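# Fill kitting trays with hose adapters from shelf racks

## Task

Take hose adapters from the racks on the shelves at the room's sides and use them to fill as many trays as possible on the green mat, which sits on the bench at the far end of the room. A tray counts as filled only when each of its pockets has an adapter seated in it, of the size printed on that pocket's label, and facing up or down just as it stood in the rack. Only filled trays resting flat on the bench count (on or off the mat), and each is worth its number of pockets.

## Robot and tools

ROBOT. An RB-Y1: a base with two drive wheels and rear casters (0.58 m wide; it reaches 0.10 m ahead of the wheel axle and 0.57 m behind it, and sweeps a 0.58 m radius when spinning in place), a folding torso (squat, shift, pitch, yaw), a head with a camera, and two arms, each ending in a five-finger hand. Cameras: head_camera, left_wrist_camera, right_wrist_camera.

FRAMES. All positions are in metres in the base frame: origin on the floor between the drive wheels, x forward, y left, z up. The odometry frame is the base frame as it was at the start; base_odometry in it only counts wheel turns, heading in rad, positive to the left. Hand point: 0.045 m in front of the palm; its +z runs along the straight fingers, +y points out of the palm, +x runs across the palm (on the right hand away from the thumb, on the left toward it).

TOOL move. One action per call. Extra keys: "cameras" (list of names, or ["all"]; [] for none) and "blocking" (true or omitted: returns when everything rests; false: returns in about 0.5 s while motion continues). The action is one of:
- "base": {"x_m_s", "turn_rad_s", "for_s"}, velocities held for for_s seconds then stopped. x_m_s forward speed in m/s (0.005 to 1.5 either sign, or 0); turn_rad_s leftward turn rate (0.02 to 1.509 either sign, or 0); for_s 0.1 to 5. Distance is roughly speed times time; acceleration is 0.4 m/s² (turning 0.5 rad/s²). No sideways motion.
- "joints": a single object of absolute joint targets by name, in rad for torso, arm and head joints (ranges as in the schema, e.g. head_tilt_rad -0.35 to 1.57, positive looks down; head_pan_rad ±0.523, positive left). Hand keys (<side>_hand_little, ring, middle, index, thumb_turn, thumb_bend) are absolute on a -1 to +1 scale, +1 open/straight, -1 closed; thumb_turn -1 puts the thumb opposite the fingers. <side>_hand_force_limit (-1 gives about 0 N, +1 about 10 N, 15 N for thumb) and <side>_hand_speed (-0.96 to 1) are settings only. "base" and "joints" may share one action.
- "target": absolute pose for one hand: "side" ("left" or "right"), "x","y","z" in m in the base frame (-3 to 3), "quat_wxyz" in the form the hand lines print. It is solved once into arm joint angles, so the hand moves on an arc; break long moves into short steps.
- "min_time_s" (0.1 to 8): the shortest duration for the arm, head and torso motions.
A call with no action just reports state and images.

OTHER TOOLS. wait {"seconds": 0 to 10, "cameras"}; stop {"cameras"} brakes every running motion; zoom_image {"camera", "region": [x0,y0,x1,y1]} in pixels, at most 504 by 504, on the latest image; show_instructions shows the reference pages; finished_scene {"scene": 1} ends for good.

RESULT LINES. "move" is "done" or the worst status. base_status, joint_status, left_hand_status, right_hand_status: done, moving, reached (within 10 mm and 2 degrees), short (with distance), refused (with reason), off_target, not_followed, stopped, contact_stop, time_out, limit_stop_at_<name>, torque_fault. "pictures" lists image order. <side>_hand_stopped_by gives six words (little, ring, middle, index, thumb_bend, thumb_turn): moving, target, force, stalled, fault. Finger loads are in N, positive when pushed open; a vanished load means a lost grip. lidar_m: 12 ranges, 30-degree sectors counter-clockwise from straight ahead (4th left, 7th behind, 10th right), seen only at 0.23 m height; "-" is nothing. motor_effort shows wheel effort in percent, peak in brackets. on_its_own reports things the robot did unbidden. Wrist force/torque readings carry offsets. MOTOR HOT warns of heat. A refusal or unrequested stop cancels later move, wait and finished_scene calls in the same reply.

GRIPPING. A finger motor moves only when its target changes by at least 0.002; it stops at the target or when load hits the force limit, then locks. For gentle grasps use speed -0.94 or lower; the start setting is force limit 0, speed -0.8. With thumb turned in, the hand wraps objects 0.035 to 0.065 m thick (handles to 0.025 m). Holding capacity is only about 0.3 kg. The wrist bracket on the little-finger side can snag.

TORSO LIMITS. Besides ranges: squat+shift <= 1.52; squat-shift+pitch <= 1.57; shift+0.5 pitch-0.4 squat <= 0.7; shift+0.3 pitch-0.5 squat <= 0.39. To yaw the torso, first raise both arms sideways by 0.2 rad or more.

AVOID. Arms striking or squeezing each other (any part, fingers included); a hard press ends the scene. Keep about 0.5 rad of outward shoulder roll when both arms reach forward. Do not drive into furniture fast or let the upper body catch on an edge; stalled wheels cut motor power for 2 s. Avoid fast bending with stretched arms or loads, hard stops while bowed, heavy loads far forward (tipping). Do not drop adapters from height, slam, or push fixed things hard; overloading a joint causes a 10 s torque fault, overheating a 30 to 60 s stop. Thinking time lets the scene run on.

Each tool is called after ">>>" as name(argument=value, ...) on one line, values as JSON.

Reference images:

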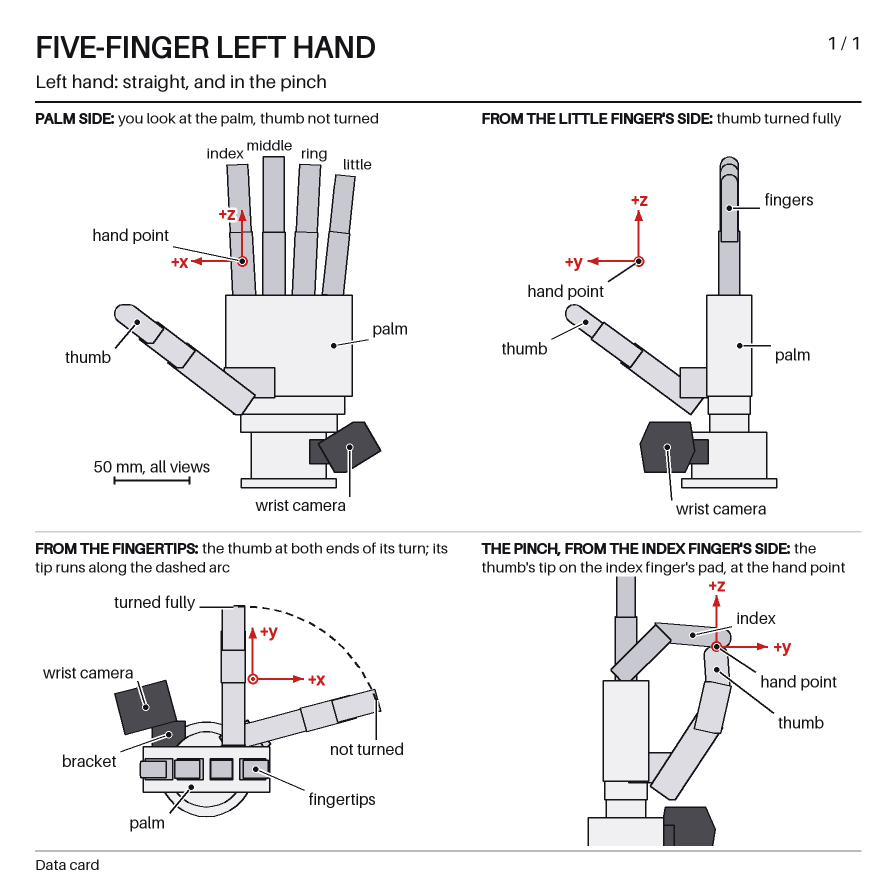

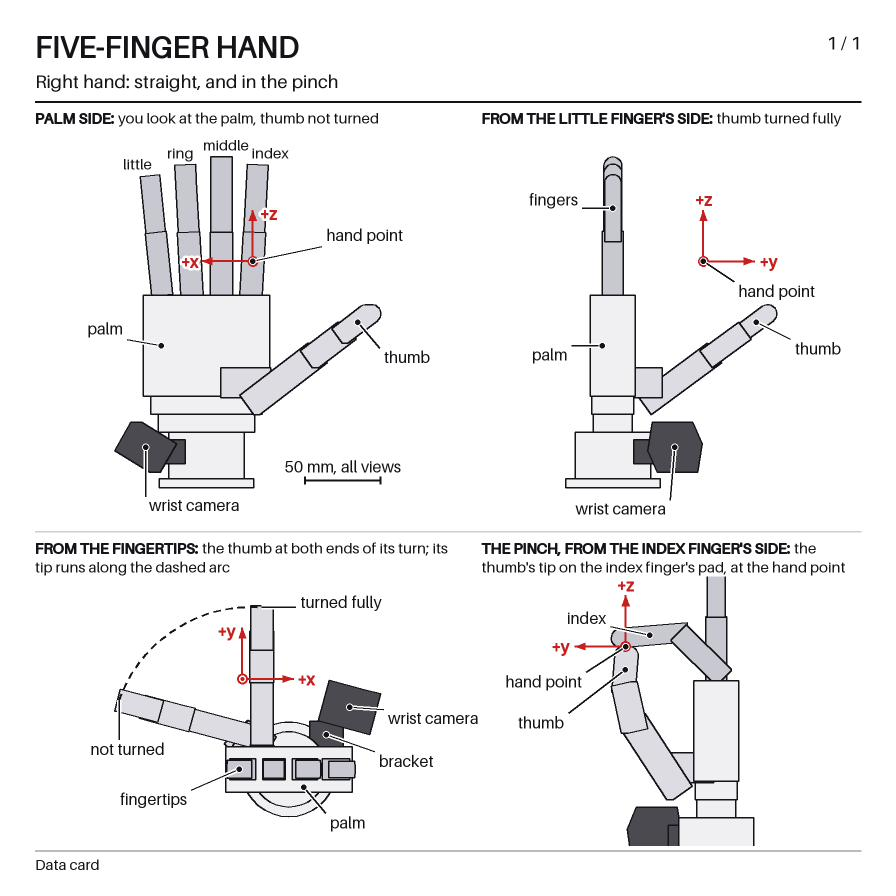

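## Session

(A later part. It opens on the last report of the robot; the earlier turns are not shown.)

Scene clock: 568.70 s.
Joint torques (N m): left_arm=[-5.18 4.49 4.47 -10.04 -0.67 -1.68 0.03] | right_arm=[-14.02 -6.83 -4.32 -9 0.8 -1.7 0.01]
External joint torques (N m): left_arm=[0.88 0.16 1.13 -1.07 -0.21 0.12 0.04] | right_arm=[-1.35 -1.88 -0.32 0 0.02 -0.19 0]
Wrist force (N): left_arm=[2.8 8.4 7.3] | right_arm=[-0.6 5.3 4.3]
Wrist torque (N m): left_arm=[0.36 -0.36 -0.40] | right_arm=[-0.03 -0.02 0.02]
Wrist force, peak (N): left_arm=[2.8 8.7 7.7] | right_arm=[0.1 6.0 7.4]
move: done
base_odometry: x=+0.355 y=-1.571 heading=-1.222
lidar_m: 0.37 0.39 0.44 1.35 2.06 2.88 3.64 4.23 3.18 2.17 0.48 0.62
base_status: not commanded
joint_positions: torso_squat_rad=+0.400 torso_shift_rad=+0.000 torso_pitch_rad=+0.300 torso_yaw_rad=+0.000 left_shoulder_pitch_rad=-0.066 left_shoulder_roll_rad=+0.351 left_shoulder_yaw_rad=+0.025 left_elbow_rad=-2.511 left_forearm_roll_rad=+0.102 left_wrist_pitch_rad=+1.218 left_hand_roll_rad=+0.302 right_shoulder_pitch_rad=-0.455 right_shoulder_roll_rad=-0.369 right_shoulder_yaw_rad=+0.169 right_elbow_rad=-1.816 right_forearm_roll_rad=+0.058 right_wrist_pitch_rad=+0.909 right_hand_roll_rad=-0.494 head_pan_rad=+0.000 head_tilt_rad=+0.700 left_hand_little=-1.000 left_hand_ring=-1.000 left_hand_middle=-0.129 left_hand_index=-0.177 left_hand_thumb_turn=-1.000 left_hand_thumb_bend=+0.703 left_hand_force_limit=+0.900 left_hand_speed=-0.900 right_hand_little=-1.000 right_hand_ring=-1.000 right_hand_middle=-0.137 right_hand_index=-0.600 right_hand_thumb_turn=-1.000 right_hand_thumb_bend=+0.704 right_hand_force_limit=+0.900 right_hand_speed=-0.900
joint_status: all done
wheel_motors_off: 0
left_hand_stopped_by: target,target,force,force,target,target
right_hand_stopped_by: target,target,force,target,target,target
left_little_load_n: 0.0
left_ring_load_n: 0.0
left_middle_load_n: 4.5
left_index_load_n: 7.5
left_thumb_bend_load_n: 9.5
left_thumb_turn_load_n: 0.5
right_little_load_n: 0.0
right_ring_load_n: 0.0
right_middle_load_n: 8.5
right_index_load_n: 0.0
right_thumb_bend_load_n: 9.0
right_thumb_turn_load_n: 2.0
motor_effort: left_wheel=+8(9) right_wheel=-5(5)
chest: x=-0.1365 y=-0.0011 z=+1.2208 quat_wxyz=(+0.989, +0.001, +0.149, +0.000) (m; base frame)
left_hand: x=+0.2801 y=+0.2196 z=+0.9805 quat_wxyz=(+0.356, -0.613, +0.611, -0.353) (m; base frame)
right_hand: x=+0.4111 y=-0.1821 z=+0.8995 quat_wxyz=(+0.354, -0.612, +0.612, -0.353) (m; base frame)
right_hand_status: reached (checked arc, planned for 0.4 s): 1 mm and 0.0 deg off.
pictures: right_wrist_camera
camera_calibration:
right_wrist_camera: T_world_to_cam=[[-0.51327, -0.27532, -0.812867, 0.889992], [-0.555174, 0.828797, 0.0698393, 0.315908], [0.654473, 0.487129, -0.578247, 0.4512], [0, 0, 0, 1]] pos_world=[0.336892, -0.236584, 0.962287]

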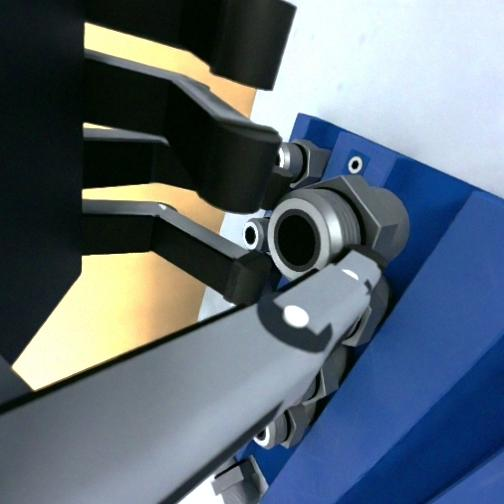

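>>> move(target={"side": "right", "x": 0.4112, "y": -0.1822, "z": 0.8625, "quat_wxyz": [0.3536, -0.6124, 0.6124, -0.3536]})

>>> move(joints={"right_hand_index": 0.1, "right_hand_middle": 0.1, "right_hand_thumb_bend": 0.76, "right_hand_speed": -0.6})

>>> move(target={"side": "right", "x": 0.4112, "y": -0.1847, "z": 0.8615, "quat_wxyz": [0.3536, -0.6124, 0.6124, -0.3536]}, cameras=["right_wrist_camera"])

Scene clock: 570.77 s.
Joint torques (N m): left_arm=[-5.27 5.23 4.24 -10.11 -0.47 -2.07 0.1] | right_arm=[-12.02 -5.17 -2.96 -8.5 0.37 -1.01 -0.23]
External joint torques (N m): left_arm=[0.79 0.91 0.9 -1.14 -0.01 -0.27 0.11] | right_arm=[0.42 -0.55 0.73 0.69 -0.38 0.47 -0.23]
Wrist force (N): left_arm=[2.7 8.4 7.4] | right_arm=[-0.3 1.9 6.5]
Wrist torque (N m): left_arm=[0.34 -0.36 -0.41] | right_arm=[0.05 0.06 -0.29]
Wrist force, peak (N): left_arm=[2.7 8.9 7.8] | right_arm=[1.3 5.8 6.5]
move: done
base_odometry: x=+0.355 y=-1.571 heading=-1.222
lidar_m: 0.36 0.40 0.45 1.34 2.07 2.88 3.65 4.22 3.19 2.16 0.49 0.62
base_status: not commanded
joint_positions: torso_squat_rad=+0.400 torso_shift_rad=+0.000 torso_pitch_rad=+0.300 torso_yaw_rad=+0.000 left_shoulder_pitch_rad=-0.066 left_shoulder_roll_rad=+0.351 left_shoulder_yaw_rad=+0.025 left_elbow_rad=-2.511 left_forearm_roll_rad=+0.102 left_wrist_pitch_rad=+1.218 left_hand_roll_rad=+0.302 right_shoulder_pitch_rad=-0.432 right_shoulder_roll_rad=-0.340 right_shoulder_yaw_rad=+0.183 right_elbow_rad=-1.701 right_forearm_roll_rad=+0.110 right_wrist_pitch_rad=+0.778 right_hand_roll_rad=-0.520 head_pan_rad=+0.000 head_tilt_rad=+0.700 left_hand_little=-1.000 left_hand_ring=-1.000 left_hand_middle=-0.129 left_hand_index=-0.177 left_hand_thumb_turn=-1.000 left_hand_thumb_bend=+0.703 left_hand_force_limit=+0.900 left_hand_speed=-0.900 right_hand_little=-1.000 right_hand_ring=-1.000 right_hand_middle=-0.137 right_hand_index=-0.600 right_hand_thumb_turn=-1.000 right_hand_thumb_bend=+0.704 right_hand_force_limit=+0.900 right_hand_speed=-0.900
joint_status: all done
wheel_motors_off: 0
left_hand_stopped_by: target,target,force,force,target,target
right_hand_stopped_by: target,target,force,target,target,target
left_little_load_n: 0.0
left_ring_load_n: 0.0
left_middle_load_n: 4.5
left_index_load_n: 7.5
left_thumb_bend_load_n: 9.5
left_thumb_turn_load_n: 0.0
right_little_load_n: 0.0
right_ring_load_n: 0.0
right_middle_load_n: 9.0
right_index_load_n: 0.0
right_thumb_bend_load_n: 8.0
right_thumb_turn_load_n: 1.0
motor_effort: left_wheel=+7(10) right_wheel=-4(6)
chest: x=-0.1365 y=-0.0011 z=+1.2208 quat_wxyz=(+0.989, +0.001, +0.149, +0.000) (m; base frame)
left_hand: x=+0.2801 y=+0.2196 z=+0.9805 quat_wxyz=(+0.356, -0.613, +0.611, -0.353) (m; base frame)
right_hand: x=+0.4109 y=-0.1823 z=+0.8627 quat_wxyz=(+0.353, -0.613, +0.612, -0.354) (m; base frame)
right_hand_status: reached (checked arc, planned for 0.4 s): 0 mm and 0.0 deg off.
pictures: none

Scene clock: 571.87 s.
Joint torques (N m): left_arm=[-5.35 5.19 4.38 -10.22 -0.36 -2.08 0.11] | right_arm=[-12.07 -5.01 -2.92 -8.52 0.7 -1.19 -0.19]
External joint torques (N m): left_arm=[0.71 0.86 1.05 -1.24 0.1 -0.28 0.12] | right_arm=[0.38 -0.39 0.77 0.68 -0.05 0.29 -0.19]
Wrist force (N): left_arm=[2.6 8.6 7.5] | right_arm=[-0.1 3.4 3.7]
Wrist torque (N m): left_arm=[0.37 -0.34 -0.42] | right_arm=[-0.04 -0.11 -0.16]
Wrist force, peak (N): left_arm=[2.9 8.7 7.6] | right_arm=[0.7 2.4 7.4]
move: done
base_odometry: x=+0.355 y=-1.571 heading=-1.222
lidar_m: 0.37 0.39 0.44 1.35 2.07 2.89 3.64 4.23 3.18 2.17 0.49 0.62
base_status: not commanded
joint_positions: torso_squat_rad=+0.400 torso_shift_rad=+0.000 torso_pitch_rad=+0.300 torso_yaw_rad=+0.000 left_shoulder_pitch_rad=-0.066 left_shoulder_roll_rad=+0.351 left_shoulder_yaw_rad=+0.025 left_elbow_rad=-2.511 left_forearm_roll_rad=+0.102 left_wrist_pitch_rad=+1.218 left_hand_roll_rad=+0.302 right_shoulder_pitch_rad=-0.432 right_shoulder_roll_rad=-0.340 right_shoulder_yaw_rad=+0.183 right_elbow_rad=-1.701 right_forearm_roll_rad=+0.110 right_wrist_pitch_rad=+0.778 right_hand_roll_rad=-0.520 head_pan_rad=+0.000 head_tilt_rad=+0.700 left_hand_little=-1.000 left_hand_ring=-1.000 left_hand_middle=-0.129 left_hand_index=-0.177 left_hand_thumb_turn=-1.000 left_hand_thumb_bend=+0.703 left_hand_force_limit=+0.900 left_hand_speed=-0.900 right_hand_little=-1.000 right_hand_ring=-1.000 right_hand_middle=+0.100 right_hand_index=+0.100 right_hand_thumb_turn=-1.000 right_hand_thumb_bend=+0.760 right_hand_force_limit=+0.900 right_hand_speed=-0.600
joint_status: all done
wheel_motors_off: 0
left_hand_stopped_by: target,target,force,force,target,target
right_hand_stopped_by: target,target,target,target,target,target
left_little_load_n: 0.0
left_ring_load_n: 0.0
left_middle_load_n: 4.5
left_index_load_n: 7.5
left_thumb_bend_load_n: 9.0
left_thumb_turn_load_n: 0.5
right_little_load_n: 0.0
right_ring_load_n: 0.0
right_middle_load_n: 0.0
right_index_load_n: 0.0
right_thumb_bend_load_n: 0.0
right_thumb_turn_load_n: 0.0
motor_effort: left_wheel=+8(10) right_wheel=-4(5)
chest: x=-0.1365 y=-0.0011 z=+1.2208 quat_wxyz=(+0.989, +0.001, +0.149, +0.000) (m; base frame)
left_hand: x=+0.2801 y=+0.2196 z=+0.9805 quat_wxyz=(+0.356, -0.613, +0.611, -0.353) (m; base frame)
right_hand: x=+0.4109 y=-0.1823 z=+0.8627 quat_wxyz=(+0.353, -0.613, +0.612, -0.353) (m; base frame)
pictures: none

Scene clock: 572.40 s.
Joint torques (N m): left_arm=[-5.77 5.02 4.34 -10.11 -0.52 -1.84 0.19] | right_arm=[-12.85 -6.08 -3.53 -8.59 0.62 -1.32 -0.17]
External joint torques (N m): left_arm=[0.29 0.69 1.01 -1.13 -0.06 -0.05 0.19] | right_arm=[-0.42 -1.35 0.21 0.6 -0.13 0.17 -0.18]
Wrist force (N): left_arm=[2.7 8.5 7.5] | right_arm=[-0.8 3.0 4.0]
Wrist torque (N m): left_arm=[0.35 -0.37 -0.41] | right_arm=[-0.14 0.00 -0.15]
Wrist force, peak (N): left_arm=[2.8 8.7 7.9] | right_arm=[0.6 4.4 4.4]
move: done
base_odometry: x=+0.355 y=-1.571 heading=-1.222
lidar_m: 0.36 0.39 0.45 1.35 2.07 2.87 3.65 4.23 3.18 2.17 0.48 0.62
base_status: not commanded
joint_positions: torso_squat_rad=+0.400 torso_shift_rad=+0.000 torso_pitch_rad=+0.300 torso_yaw_rad=+0.000 left_shoulder_pitch_rad=-0.066 left_shoulder_roll_rad=+0.351 left_shoulder_yaw_rad=+0.025 left_elbow_rad=-2.511 left_forearm_roll_rad=+0.102 left_wrist_pitch_rad=+1.218 left_hand_roll_rad=+0.302 right_shoulder_pitch_rad=-0.431 right_shoulder_roll_rad=-0.344 right_shoulder_yaw_rad=+0.181 right_elbow_rad=-1.696 right_forearm_roll_rad=+0.105 right_wrist_pitch_rad=+0.770 right_hand_roll_rad=-0.519 head_pan_rad=+0.000 head_tilt_rad=+0.700 left_hand_little=-1.000 left_hand_ring=-1.000 left_hand_middle=-0.129 left_hand_index=-0.177 left_hand_thumb_turn=-1.000 left_hand_thumb_bend=+0.703 left_hand_force_limit=+0.900 left_hand_speed=-0.900 right_hand_little=-1.000 right_hand_ring=-1.000 right_hand_middle=+0.100 right_hand_index=+0.100 right_hand_thumb_turn=-1.000 right_hand_thumb_bend=+0.760 right_hand_force_limit=+0.900 right_hand_speed=-0.600
joint_status: all done
wheel_motors_off: 0
left_hand_stopped_by: target,target,force,force,target,target
right_hand_stopped_by: target,target,target,target,target,target
left_little_load_n: 0.0
left_ring_load_n: 0.5
left_middle_load_n: 4.5
left_index_load_n: 7.5
left_thumb_bend_load_n: 9.0
left_thumb_turn_load_n: 0.5
right_little_load_n: 0.0
right_ring_load_n: 0.0
right_middle_load_n: 0.0
right_index_load_n: 0.0
right_thumb_bend_load_n: 0.0
right_thumb_turn_load_n: 0.0
motor_effort: left_wheel=+7(8) right_wheel=-4(5)
chest: x=-0.1365 y=-0.0011 z=+1.2208 quat_wxyz=(+0.989, +0.001, +0.149, +0.000) (m; base frame)
left_hand: x=+0.2801 y=+0.2196 z=+0.9805 quat_wxyz=(+0.356, -0.613, +0.611, -0.353) (m; base frame)
right_hand: x=+0.4111 y=-0.1847 z=+0.8614 quat_wxyz=(+0.353, -0.612, +0.612, -0.354) (m; base frame)
right_hand_status: reached (checked arc, planned for 0.1 s): 0 mm and 0.0 deg off.
pictures: right_wrist_camera
camera_calibration:
right_wrist_camera: T_world_to_cam=[[-0.513194, -0.275169, -0.812966, 0.858408], [-0.554922, 0.828976, 0.0697128, 0.320799], [0.654747, 0.486909, -0.578123, 0.430177], [0, 0, 0, 1]] pos_world=[0.336891, -0.239185, 0.924188]

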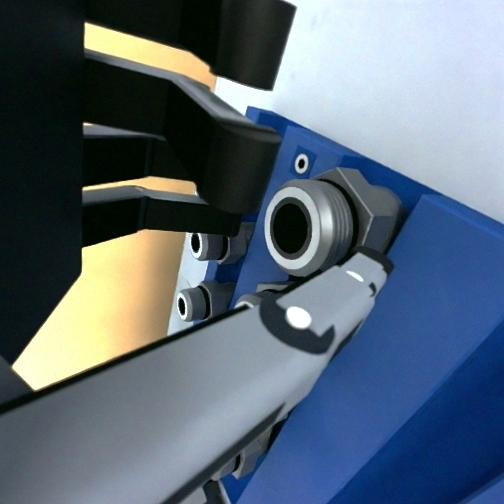

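>>> move(target={"side": "right", "x": 0.4108, "y": -0.1890, "z": 0.8615, "quat_wxyz": [0.3536, -0.6124, 0.6124, -0.3536]}, cameras=["right_wrist_camera"])

Scene clock: 573.53 s.
Joint torques (N m): left_arm=[-5.41 5.18 4.05 -10.16 -0.56 -1.97 0.07] | right_arm=[-12.9 -6.03 -3.65 -8.78 0.67 -1.4 -0.14]
External joint torques (N m): left_arm=[0.65 0.86 0.72 -1.18 -0.1 -0.17 0.08] | right_arm=[-0.53 -1.09 0.2 0.38 -0.07 0.08 -0.15]
Wrist force (N): left_arm=[2.8 8.4 7.4] | right_arm=[-0.2 3.0 4.6]
Wrist torque (N m): left_arm=[0.35 -0.36 -0.39] | right_arm=[-0.18 -0.10 0.03]
Wrist force, peak (N): left_arm=[3.2 9.0 7.8] | right_arm=[-0.1 4.8 4.0]
move: done
base_odometry: x=+0.355 y=-1.571 heading=-1.222
lidar_m: 0.37 0.39 0.45 1.36 2.08 2.88 3.65 4.22 3.17 2.16 0.49 0.62
base_status: not commanded
joint_positions: torso_squat_rad=+0.400 torso_shift_rad=+0.000 torso_pitch_rad=+0.300 torso_yaw_rad=+0.000 left_shoulder_pitch_rad=-0.066 left_shoulder_roll_rad=+0.351 left_shoulder_yaw_rad=+0.025 left_elbow_rad=-2.511 left_forearm_roll_rad=+0.102 left_wrist_pitch_rad=+1.218 left_hand_roll_rad=+0.302 right_shoulder_pitch_rad=-0.427 right_shoulder_roll_rad=-0.355 right_shoulder_yaw_rad=+0.178 right_elbow_rad=-1.698 right_forearm_roll_rad=+0.093 right_wrist_pitch_rad=+0.766 right_hand_roll_rad=-0.517 head_pan_rad=+0.000 head_tilt_rad=+0.700 left_hand_little=-1.000 left_hand_ring=-1.000 left_hand_middle=-0.129 left_hand_index=-0.177 left_hand_thumb_turn=-1.000 left_hand_thumb_bend=+0.703 left_hand_force_limit=+0.900 left_hand_speed=-0.900 right_hand_little=-1.000 right_hand_ring=-1.000 right_hand_middle=+0.100 right_hand_index=+0.100 right_hand_thumb_turn=-1.000 right_hand_thumb_bend=+0.760 right_hand_force_limit=+0.900 right_hand_speed=-0.600
joint_status: all done
wheel_motors_off: 0
left_hand_stopped_by: target,target,force,force,target,target
right_hand_stopped_by: target,target,target,target,target,target
left_little_load_n: 0.0
left_ring_load_n: 0.0
left_middle_load_n: 4.5
left_index_load_n: 7.5
left_thumb_bend_load_n: 9.0
left_thumb_turn_load_n: 0.5
right_little_load_n: 0.0
right_ring_load_n: 0.0
right_middle_load_n: 0.0
right_index_load_n: 0.0
right_thumb_bend_load_n: 0.0
right_thumb_turn_load_n: 0.0
motor_effort: left_wheel=+7(10) right_wheel=-5(5)
chest: x=-0.1365 y=-0.0011 z=+1.2208 quat_wxyz=(+0.989, +0.001, +0.149, +0.000) (m; base frame)
left_hand: x=+0.2801 y=+0.2196 z=+0.9805 quat_wxyz=(+0.356, -0.613, +0.611, -0.353) (m; base frame)
right_hand: x=+0.4107 y=-0.1890 z=+0.8614 quat_wxyz=(+0.353, -0.612, +0.612, -0.354) (m; base frame)
right_hand_status: reached (checked arc, planned for 0.1 s): 0 mm and 0.0 deg off.
pictures: right_wrist_camera
camera_calibration:
right_wrist_camera: T_world_to_cam=[[-0.513221, -0.27529, -0.812908, 0.856973], [-0.554905, 0.828998, 0.069595, 0.324167], [0.65474, 0.486805, -0.578218, 0.432549], [0, 0, 0, 1]] pos_world=[0.336492, -0.243385, 0.924188]

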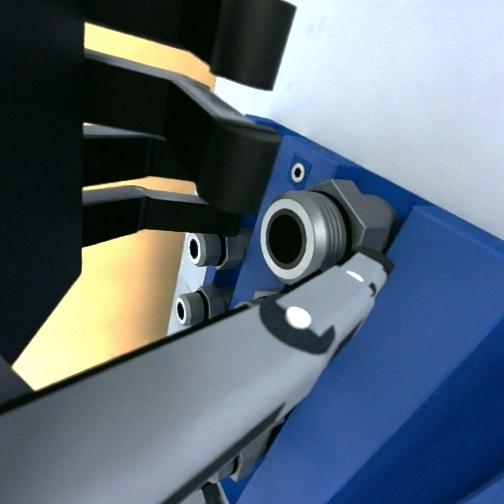

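Ring now (287,239). Close.

>>> move(joints={"right_hand_thumb_bend": 0.70})

>>> move(joints={"right_hand_index": -0.6, "right_hand_middle": -0.6, "right_hand_speed": -0.9, "right_hand_force_limit": 0.8})

>>> move(target={"side": "right", "x": 0.4108, "y": -0.1890, "z": 0.90, "quat_wxyz": [0.3536, -0.6124, 0.6124, -0.3536]}, cameras=["right_wrist_camera"])

Scene clock: 574.40 s.
Joint torques (N m): left_arm=[-5.16 4.49 4.45 -9.75 -0.65 -1.94 0.09] | right_arm=[-12.88 -6.45 -3.61 -8.73 0.6 -1.47 -0.04]
External joint torques (N m): left_arm=[0.89 0.17 1.12 -0.78 -0.2 -0.14 0.1] | right_arm=[-0.5 -1.51 0.24 0.43 -0.14 0.02 -0.05]
Wrist force (N): left_arm=[2.5 8.5 7.7] | right_arm=[-0.6 3.6 4.0]
Wrist torque (N m): left_arm=[0.36 -0.34 -0.42] | right_arm=[-0.08 -0.02 -0.02]
Wrist force, peak (N): left_arm=[2.9 8.7 7.7] | right_arm=[-0.7 3.4 4.9]
move: done
base_odometry: x=+0.355 y=-1.571 heading=-1.222
lidar_m: 0.37 0.39 0.43 1.35 2.08 2.89 3.65 4.22 3.18 2.17 0.49 0.61
base_status: not commanded
joint_positions: torso_squat_rad=+0.400 torso_shift_rad=+0.000 torso_pitch_rad=+0.300 torso_yaw_rad=+0.000 left_shoulder_pitch_rad=-0.066 left_shoulder_roll_rad=+0.351 left_shoulder_yaw_rad=+0.025 left_elbow_rad=-2.511 left_forearm_roll_rad=+0.102 left_wrist_pitch_rad=+1.218 left_hand_roll_rad=+0.302 right_shoulder_pitch_rad=-0.427 right_shoulder_roll_rad=-0.355 right_shoulder_yaw_rad=+0.178 right_elbow_rad=-1.698 right_forearm_roll_rad=+0.093 right_wrist_pitch_rad=+0.766 right_hand_roll_rad=-0.517 head_pan_rad=+0.000 head_tilt_rad=+0.700 left_hand_little=-1.000 left_hand_ring=-1.000 left_hand_middle=-0.129 left_hand_index=-0.177 left_hand_thumb_turn=-1.000 left_hand_thumb_bend=+0.703 left_hand_force_limit=+0.900 left_hand_speed=-0.900 right_hand_little=-1.000 right_hand_ring=-1.000 right_hand_middle=+0.100 right_hand_index=+0.100 right_hand_thumb_turn=-1.000 right_hand_thumb_bend=+0.700 right_hand_force_limit=+0.900 right_hand_speed=-0.600
joint_status: all done
wheel_motors_off: 0
left_hand_stopped_by: target,target,force,force,target,target
right_hand_stopped_by: target,target,target,target,target,target
left_little_load_n: 0.0
left_ring_load_n: 0.0
left_middle_load_n: 4.5
left_index_load_n: 7.5
left_thumb_bend_load_n: 9.0
left_thumb_turn_load_n: 0.5
right_little_load_n: 0.0
right_ring_load_n: 0.0
right_middle_load_n: 0.0
right_index_load_n: 0.0
right_thumb_bend_load_n: 0.0
right_thumb_turn_load_n: 0.0
motor_effort: left_wheel=+7(8) right_wheel=-5(5)
chest: x=-0.1365 y=-0.0011 z=+1.2208 quat_wxyz=(+0.989, +0.001, +0.149, +0.000) (m; base frame)
left_hand: x=+0.2801 y=+0.2196 z=+0.9805 quat_wxyz=(+0.356, -0.613, +0.611, -0.353) (m; base frame)
right_hand: x=+0.4107 y=-0.1890 z=+0.8614 quat_wxyz=(+0.353, -0.612, +0.612, -0.354) (m; base frame)
pictures: none

Scene clock: 577.10 s.
Joint torques (N m): left_arm=[-5.53 4.83 4.27 -10.07 -0.52 -1.93 0.07] | right_arm=[-11.87 -6.08 -3.76 -8.02 0.45 -0.83 0.01]
External joint torques (N m): left_arm=[0.53 0.51 0.94 -1.1 -0.06 -0.13 0.08] | right_arm=[0.51 -1.14 0.08 1.14 -0.28 0.65 0]
Wrist force (N): left_arm=[2.7 8.6 7.6] | right_arm=[0.7 1.0 5.8]
Wrist torque (N m): left_arm=[0.38 -0.35 -0.42] | right_arm=[0.00 -0.10 -0.04]
Wrist force, peak (N): left_arm=[2.9 8.7 7.6] | right_arm=[0.7 0.8 6.9]
move: off_target
base_odometry: x=+0.355 y=-1.571 heading=-1.222
lidar_m: 0.37 0.39 0.44 1.35 2.07 2.88 3.65 4.22 3.17 2.15 0.48 0.62
base_status: not commanded
joint_positions: torso_squat_rad=+0.400 torso_shift_rad=+0.000 torso_pitch_rad=+0.300 torso_yaw_rad=+0.000 left_shoulder_pitch_rad=-0.066 left_shoulder_roll_rad=+0.351 left_shoulder_yaw_rad=+0.025 left_elbow_rad=-2.511 left_forearm_roll_rad=+0.102 left_wrist_pitch_rad=+1.218 left_hand_roll_rad=+0.302 right_shoulder_pitch_rad=-0.427 right_shoulder_roll_rad=-0.355 right_shoulder_yaw_rad=+0.178 right_elbow_rad=-1.698 right_forearm_roll_rad=+0.093 right_wrist_pitch_rad=+0.765 right_hand_roll_rad=-0.517 head_pan_rad=+0.000 head_tilt_rad=+0.700 left_hand_little=-1.000 left_hand_ring=-1.000 left_hand_middle=-0.129 left_hand_index=-0.177 left_hand_thumb_turn=-1.000 left_hand_thumb_bend=+0.703 left_hand_force_limit=+0.900 left_hand_speed=-0.900 right_hand_little=-1.000 right_hand_ring=-1.000 right_hand_middle=-0.147 right_hand_index=-0.213 right_hand_thumb_turn=-1.000 right_hand_thumb_bend=+0.704 right_hand_force_limit=+0.800 right_hand_speed=-0.900
joint_status: right_hand_middle off_target (ended at -0.147, target -0.600); right_hand_index off_target (ended at -0.213, target -0.600); the others done
wheel_motors_off: 0
left_hand_stopped_by: target,target,force,force,target,target
right_hand_stopped_by: target,target,force,force,target,target
left_little_load_n: 0.5
left_ring_load_n: 0.0
left_middle_load_n: 4.5
left_index_load_n: 7.5
left_thumb_bend_load_n: 9.5
left_thumb_turn_load_n: 0.5
right_little_load_n: 0.0
right_ring_load_n: 0.0
right_middle_load_n: 3.5
right_index_load_n: 10.0
right_thumb_bend_load_n: 12.0
right_thumb_turn_load_n: 0.0
motor_effort: left_wheel=+7(9) right_wheel=-5(5)
chest: x=-0.1365 y=-0.0011 z=+1.2208 quat_wxyz=(+0.989, +0.001, +0.149, +0.000) (m; base frame)
left_hand: x=+0.2801 y=+0.2196 z=+0.9805 quat_wxyz=(+0.356, -0.613, +0.611, -0.353) (m; base frame)
right_hand: x=+0.4109 y=-0.1889 z=+0.8616 quat_wxyz=(+0.354, -0.612, +0.612, -0.354) (m; base frame)
pictures: none

Scene clock: 577.93 s.
Joint torques (N m): left_arm=[-5.5 4.79 4.18 -10.01 -0.68 -1.87 0.15] | right_arm=[-13.15 -7.22 -4.58 -8.59 0.68 -1.57 0.01]
External joint torques (N m): left_arm=[0.56 0.47 0.84 -1.03 -0.22 -0.07 0.15] | right_arm=[-0.57 -1.92 -0.39 0.36 -0.1 -0.06 0]
Wrist force (N): left_arm=[2.6 8.7 7.6] | right_arm=[-0.9 3.0 3.7]
Wrist torque (N m): left_arm=[0.40 -0.34 -0.41] | right_arm=[-0.13 0.01 -0.01]
Wrist force, peak (N): left_arm=[2.8 9.0 7.8] | right_arm=[0.5 5.9 8.1]
move: done
base_odometry: x=+0.355 y=-1.571 heading=-1.222
lidar_m: 0.36 0.39 0.44 1.34 2.07 2.88 3.65 4.20 3.18 2.16 0.48 0.61
base_status: not commanded
joint_positions: torso_squat_rad=+0.400 torso_shift_rad=+0.000 torso_pitch_rad=+0.300 torso_yaw_rad=+0.000 left_shoulder_pitch_rad=-0.066 left_shoulder_roll_rad=+0.351 left_shoulder_yaw_rad=+0.025 left_elbow_rad=-2.511 left_forearm_roll_rad=+0.102 left_wrist_pitch_rad=+1.218 left_hand_roll_rad=+0.302 right_shoulder_pitch_rad=-0.448 right_shoulder_roll_rad=-0.387 right_shoulder_yaw_rad=+0.162 right_elbow_rad=-1.819 right_forearm_roll_rad=+0.038 right_wrist_pitch_rad=+0.901 right_hand_roll_rad=-0.492 head_pan_rad=+0.000 head_tilt_rad=+0.700 left_hand_little=-1.000 left_hand_ring=-1.000 left_hand_middle=-0.129 left_hand_index=-0.177 left_hand_thumb_turn=-1.000 left_hand_thumb_bend=+0.703 left_hand_force_limit=+0.900 left_hand_speed=-0.900 right_hand_little=-1.000 right_hand_ring=-1.000 right_hand_middle=-0.148 right_hand_index=-0.214 right_hand_thumb_turn=-1.000 right_hand_thumb_bend=+0.700 right_hand_force_limit=+0.800 right_hand_speed=-0.900
joint_status: all done
wheel_motors_off: 0
left_hand_stopped_by: target,target,force,force,target,target
right_hand_stopped_by: target,target,force,force,target,target
left_little_load_n: 0.0
left_ring_load_n: 0.0
left_middle_load_n: 4.5
left_index_load_n: 7.5
left_thumb_bend_load_n: 9.5
left_thumb_turn_load_n: 0.5
right_little_load_n: 0.0
right_ring_load_n: 0.0
right_middle_load_n: 0.0
right_index_load_n: 0.0
right_thumb_bend_load_n: 0.0
right_thumb_turn_load_n: 0.0
motor_effort: left_wheel=+7(10) right_wheel=-5(6)
chest: x=-0.1365 y=-0.0011 z=+1.2208 quat_wxyz=(+0.989, +0.001, +0.149, +0.000) (m; base frame)
left_hand: x=+0.2802 y=+0.2196 z=+0.9805 quat_wxyz=(+0.356, -0.613, +0.611, -0.353) (m; base frame)
right_hand: x=+0.4107 y=-0.1888 z=+0.8997 quat_wxyz=(+0.354, -0.612, +0.612, -0.354) (m; base frame)
right_hand_status: reached (checked arc, planned for 0.4 s): 0 mm and 0.0 deg off.
pictures: right_wrist_camera
camera_calibration:
right_wrist_camera: T_world_to_cam=[[-0.512952, -0.275249, -0.813092, 0.88815], [-0.555238, 0.828764, 0.0697264, 0.321354], [0.654669, 0.487226, -0.577944, 0.45445], [0, 0, 0, 1]] pos_world=[0.336491, -0.243284, 0.962388]

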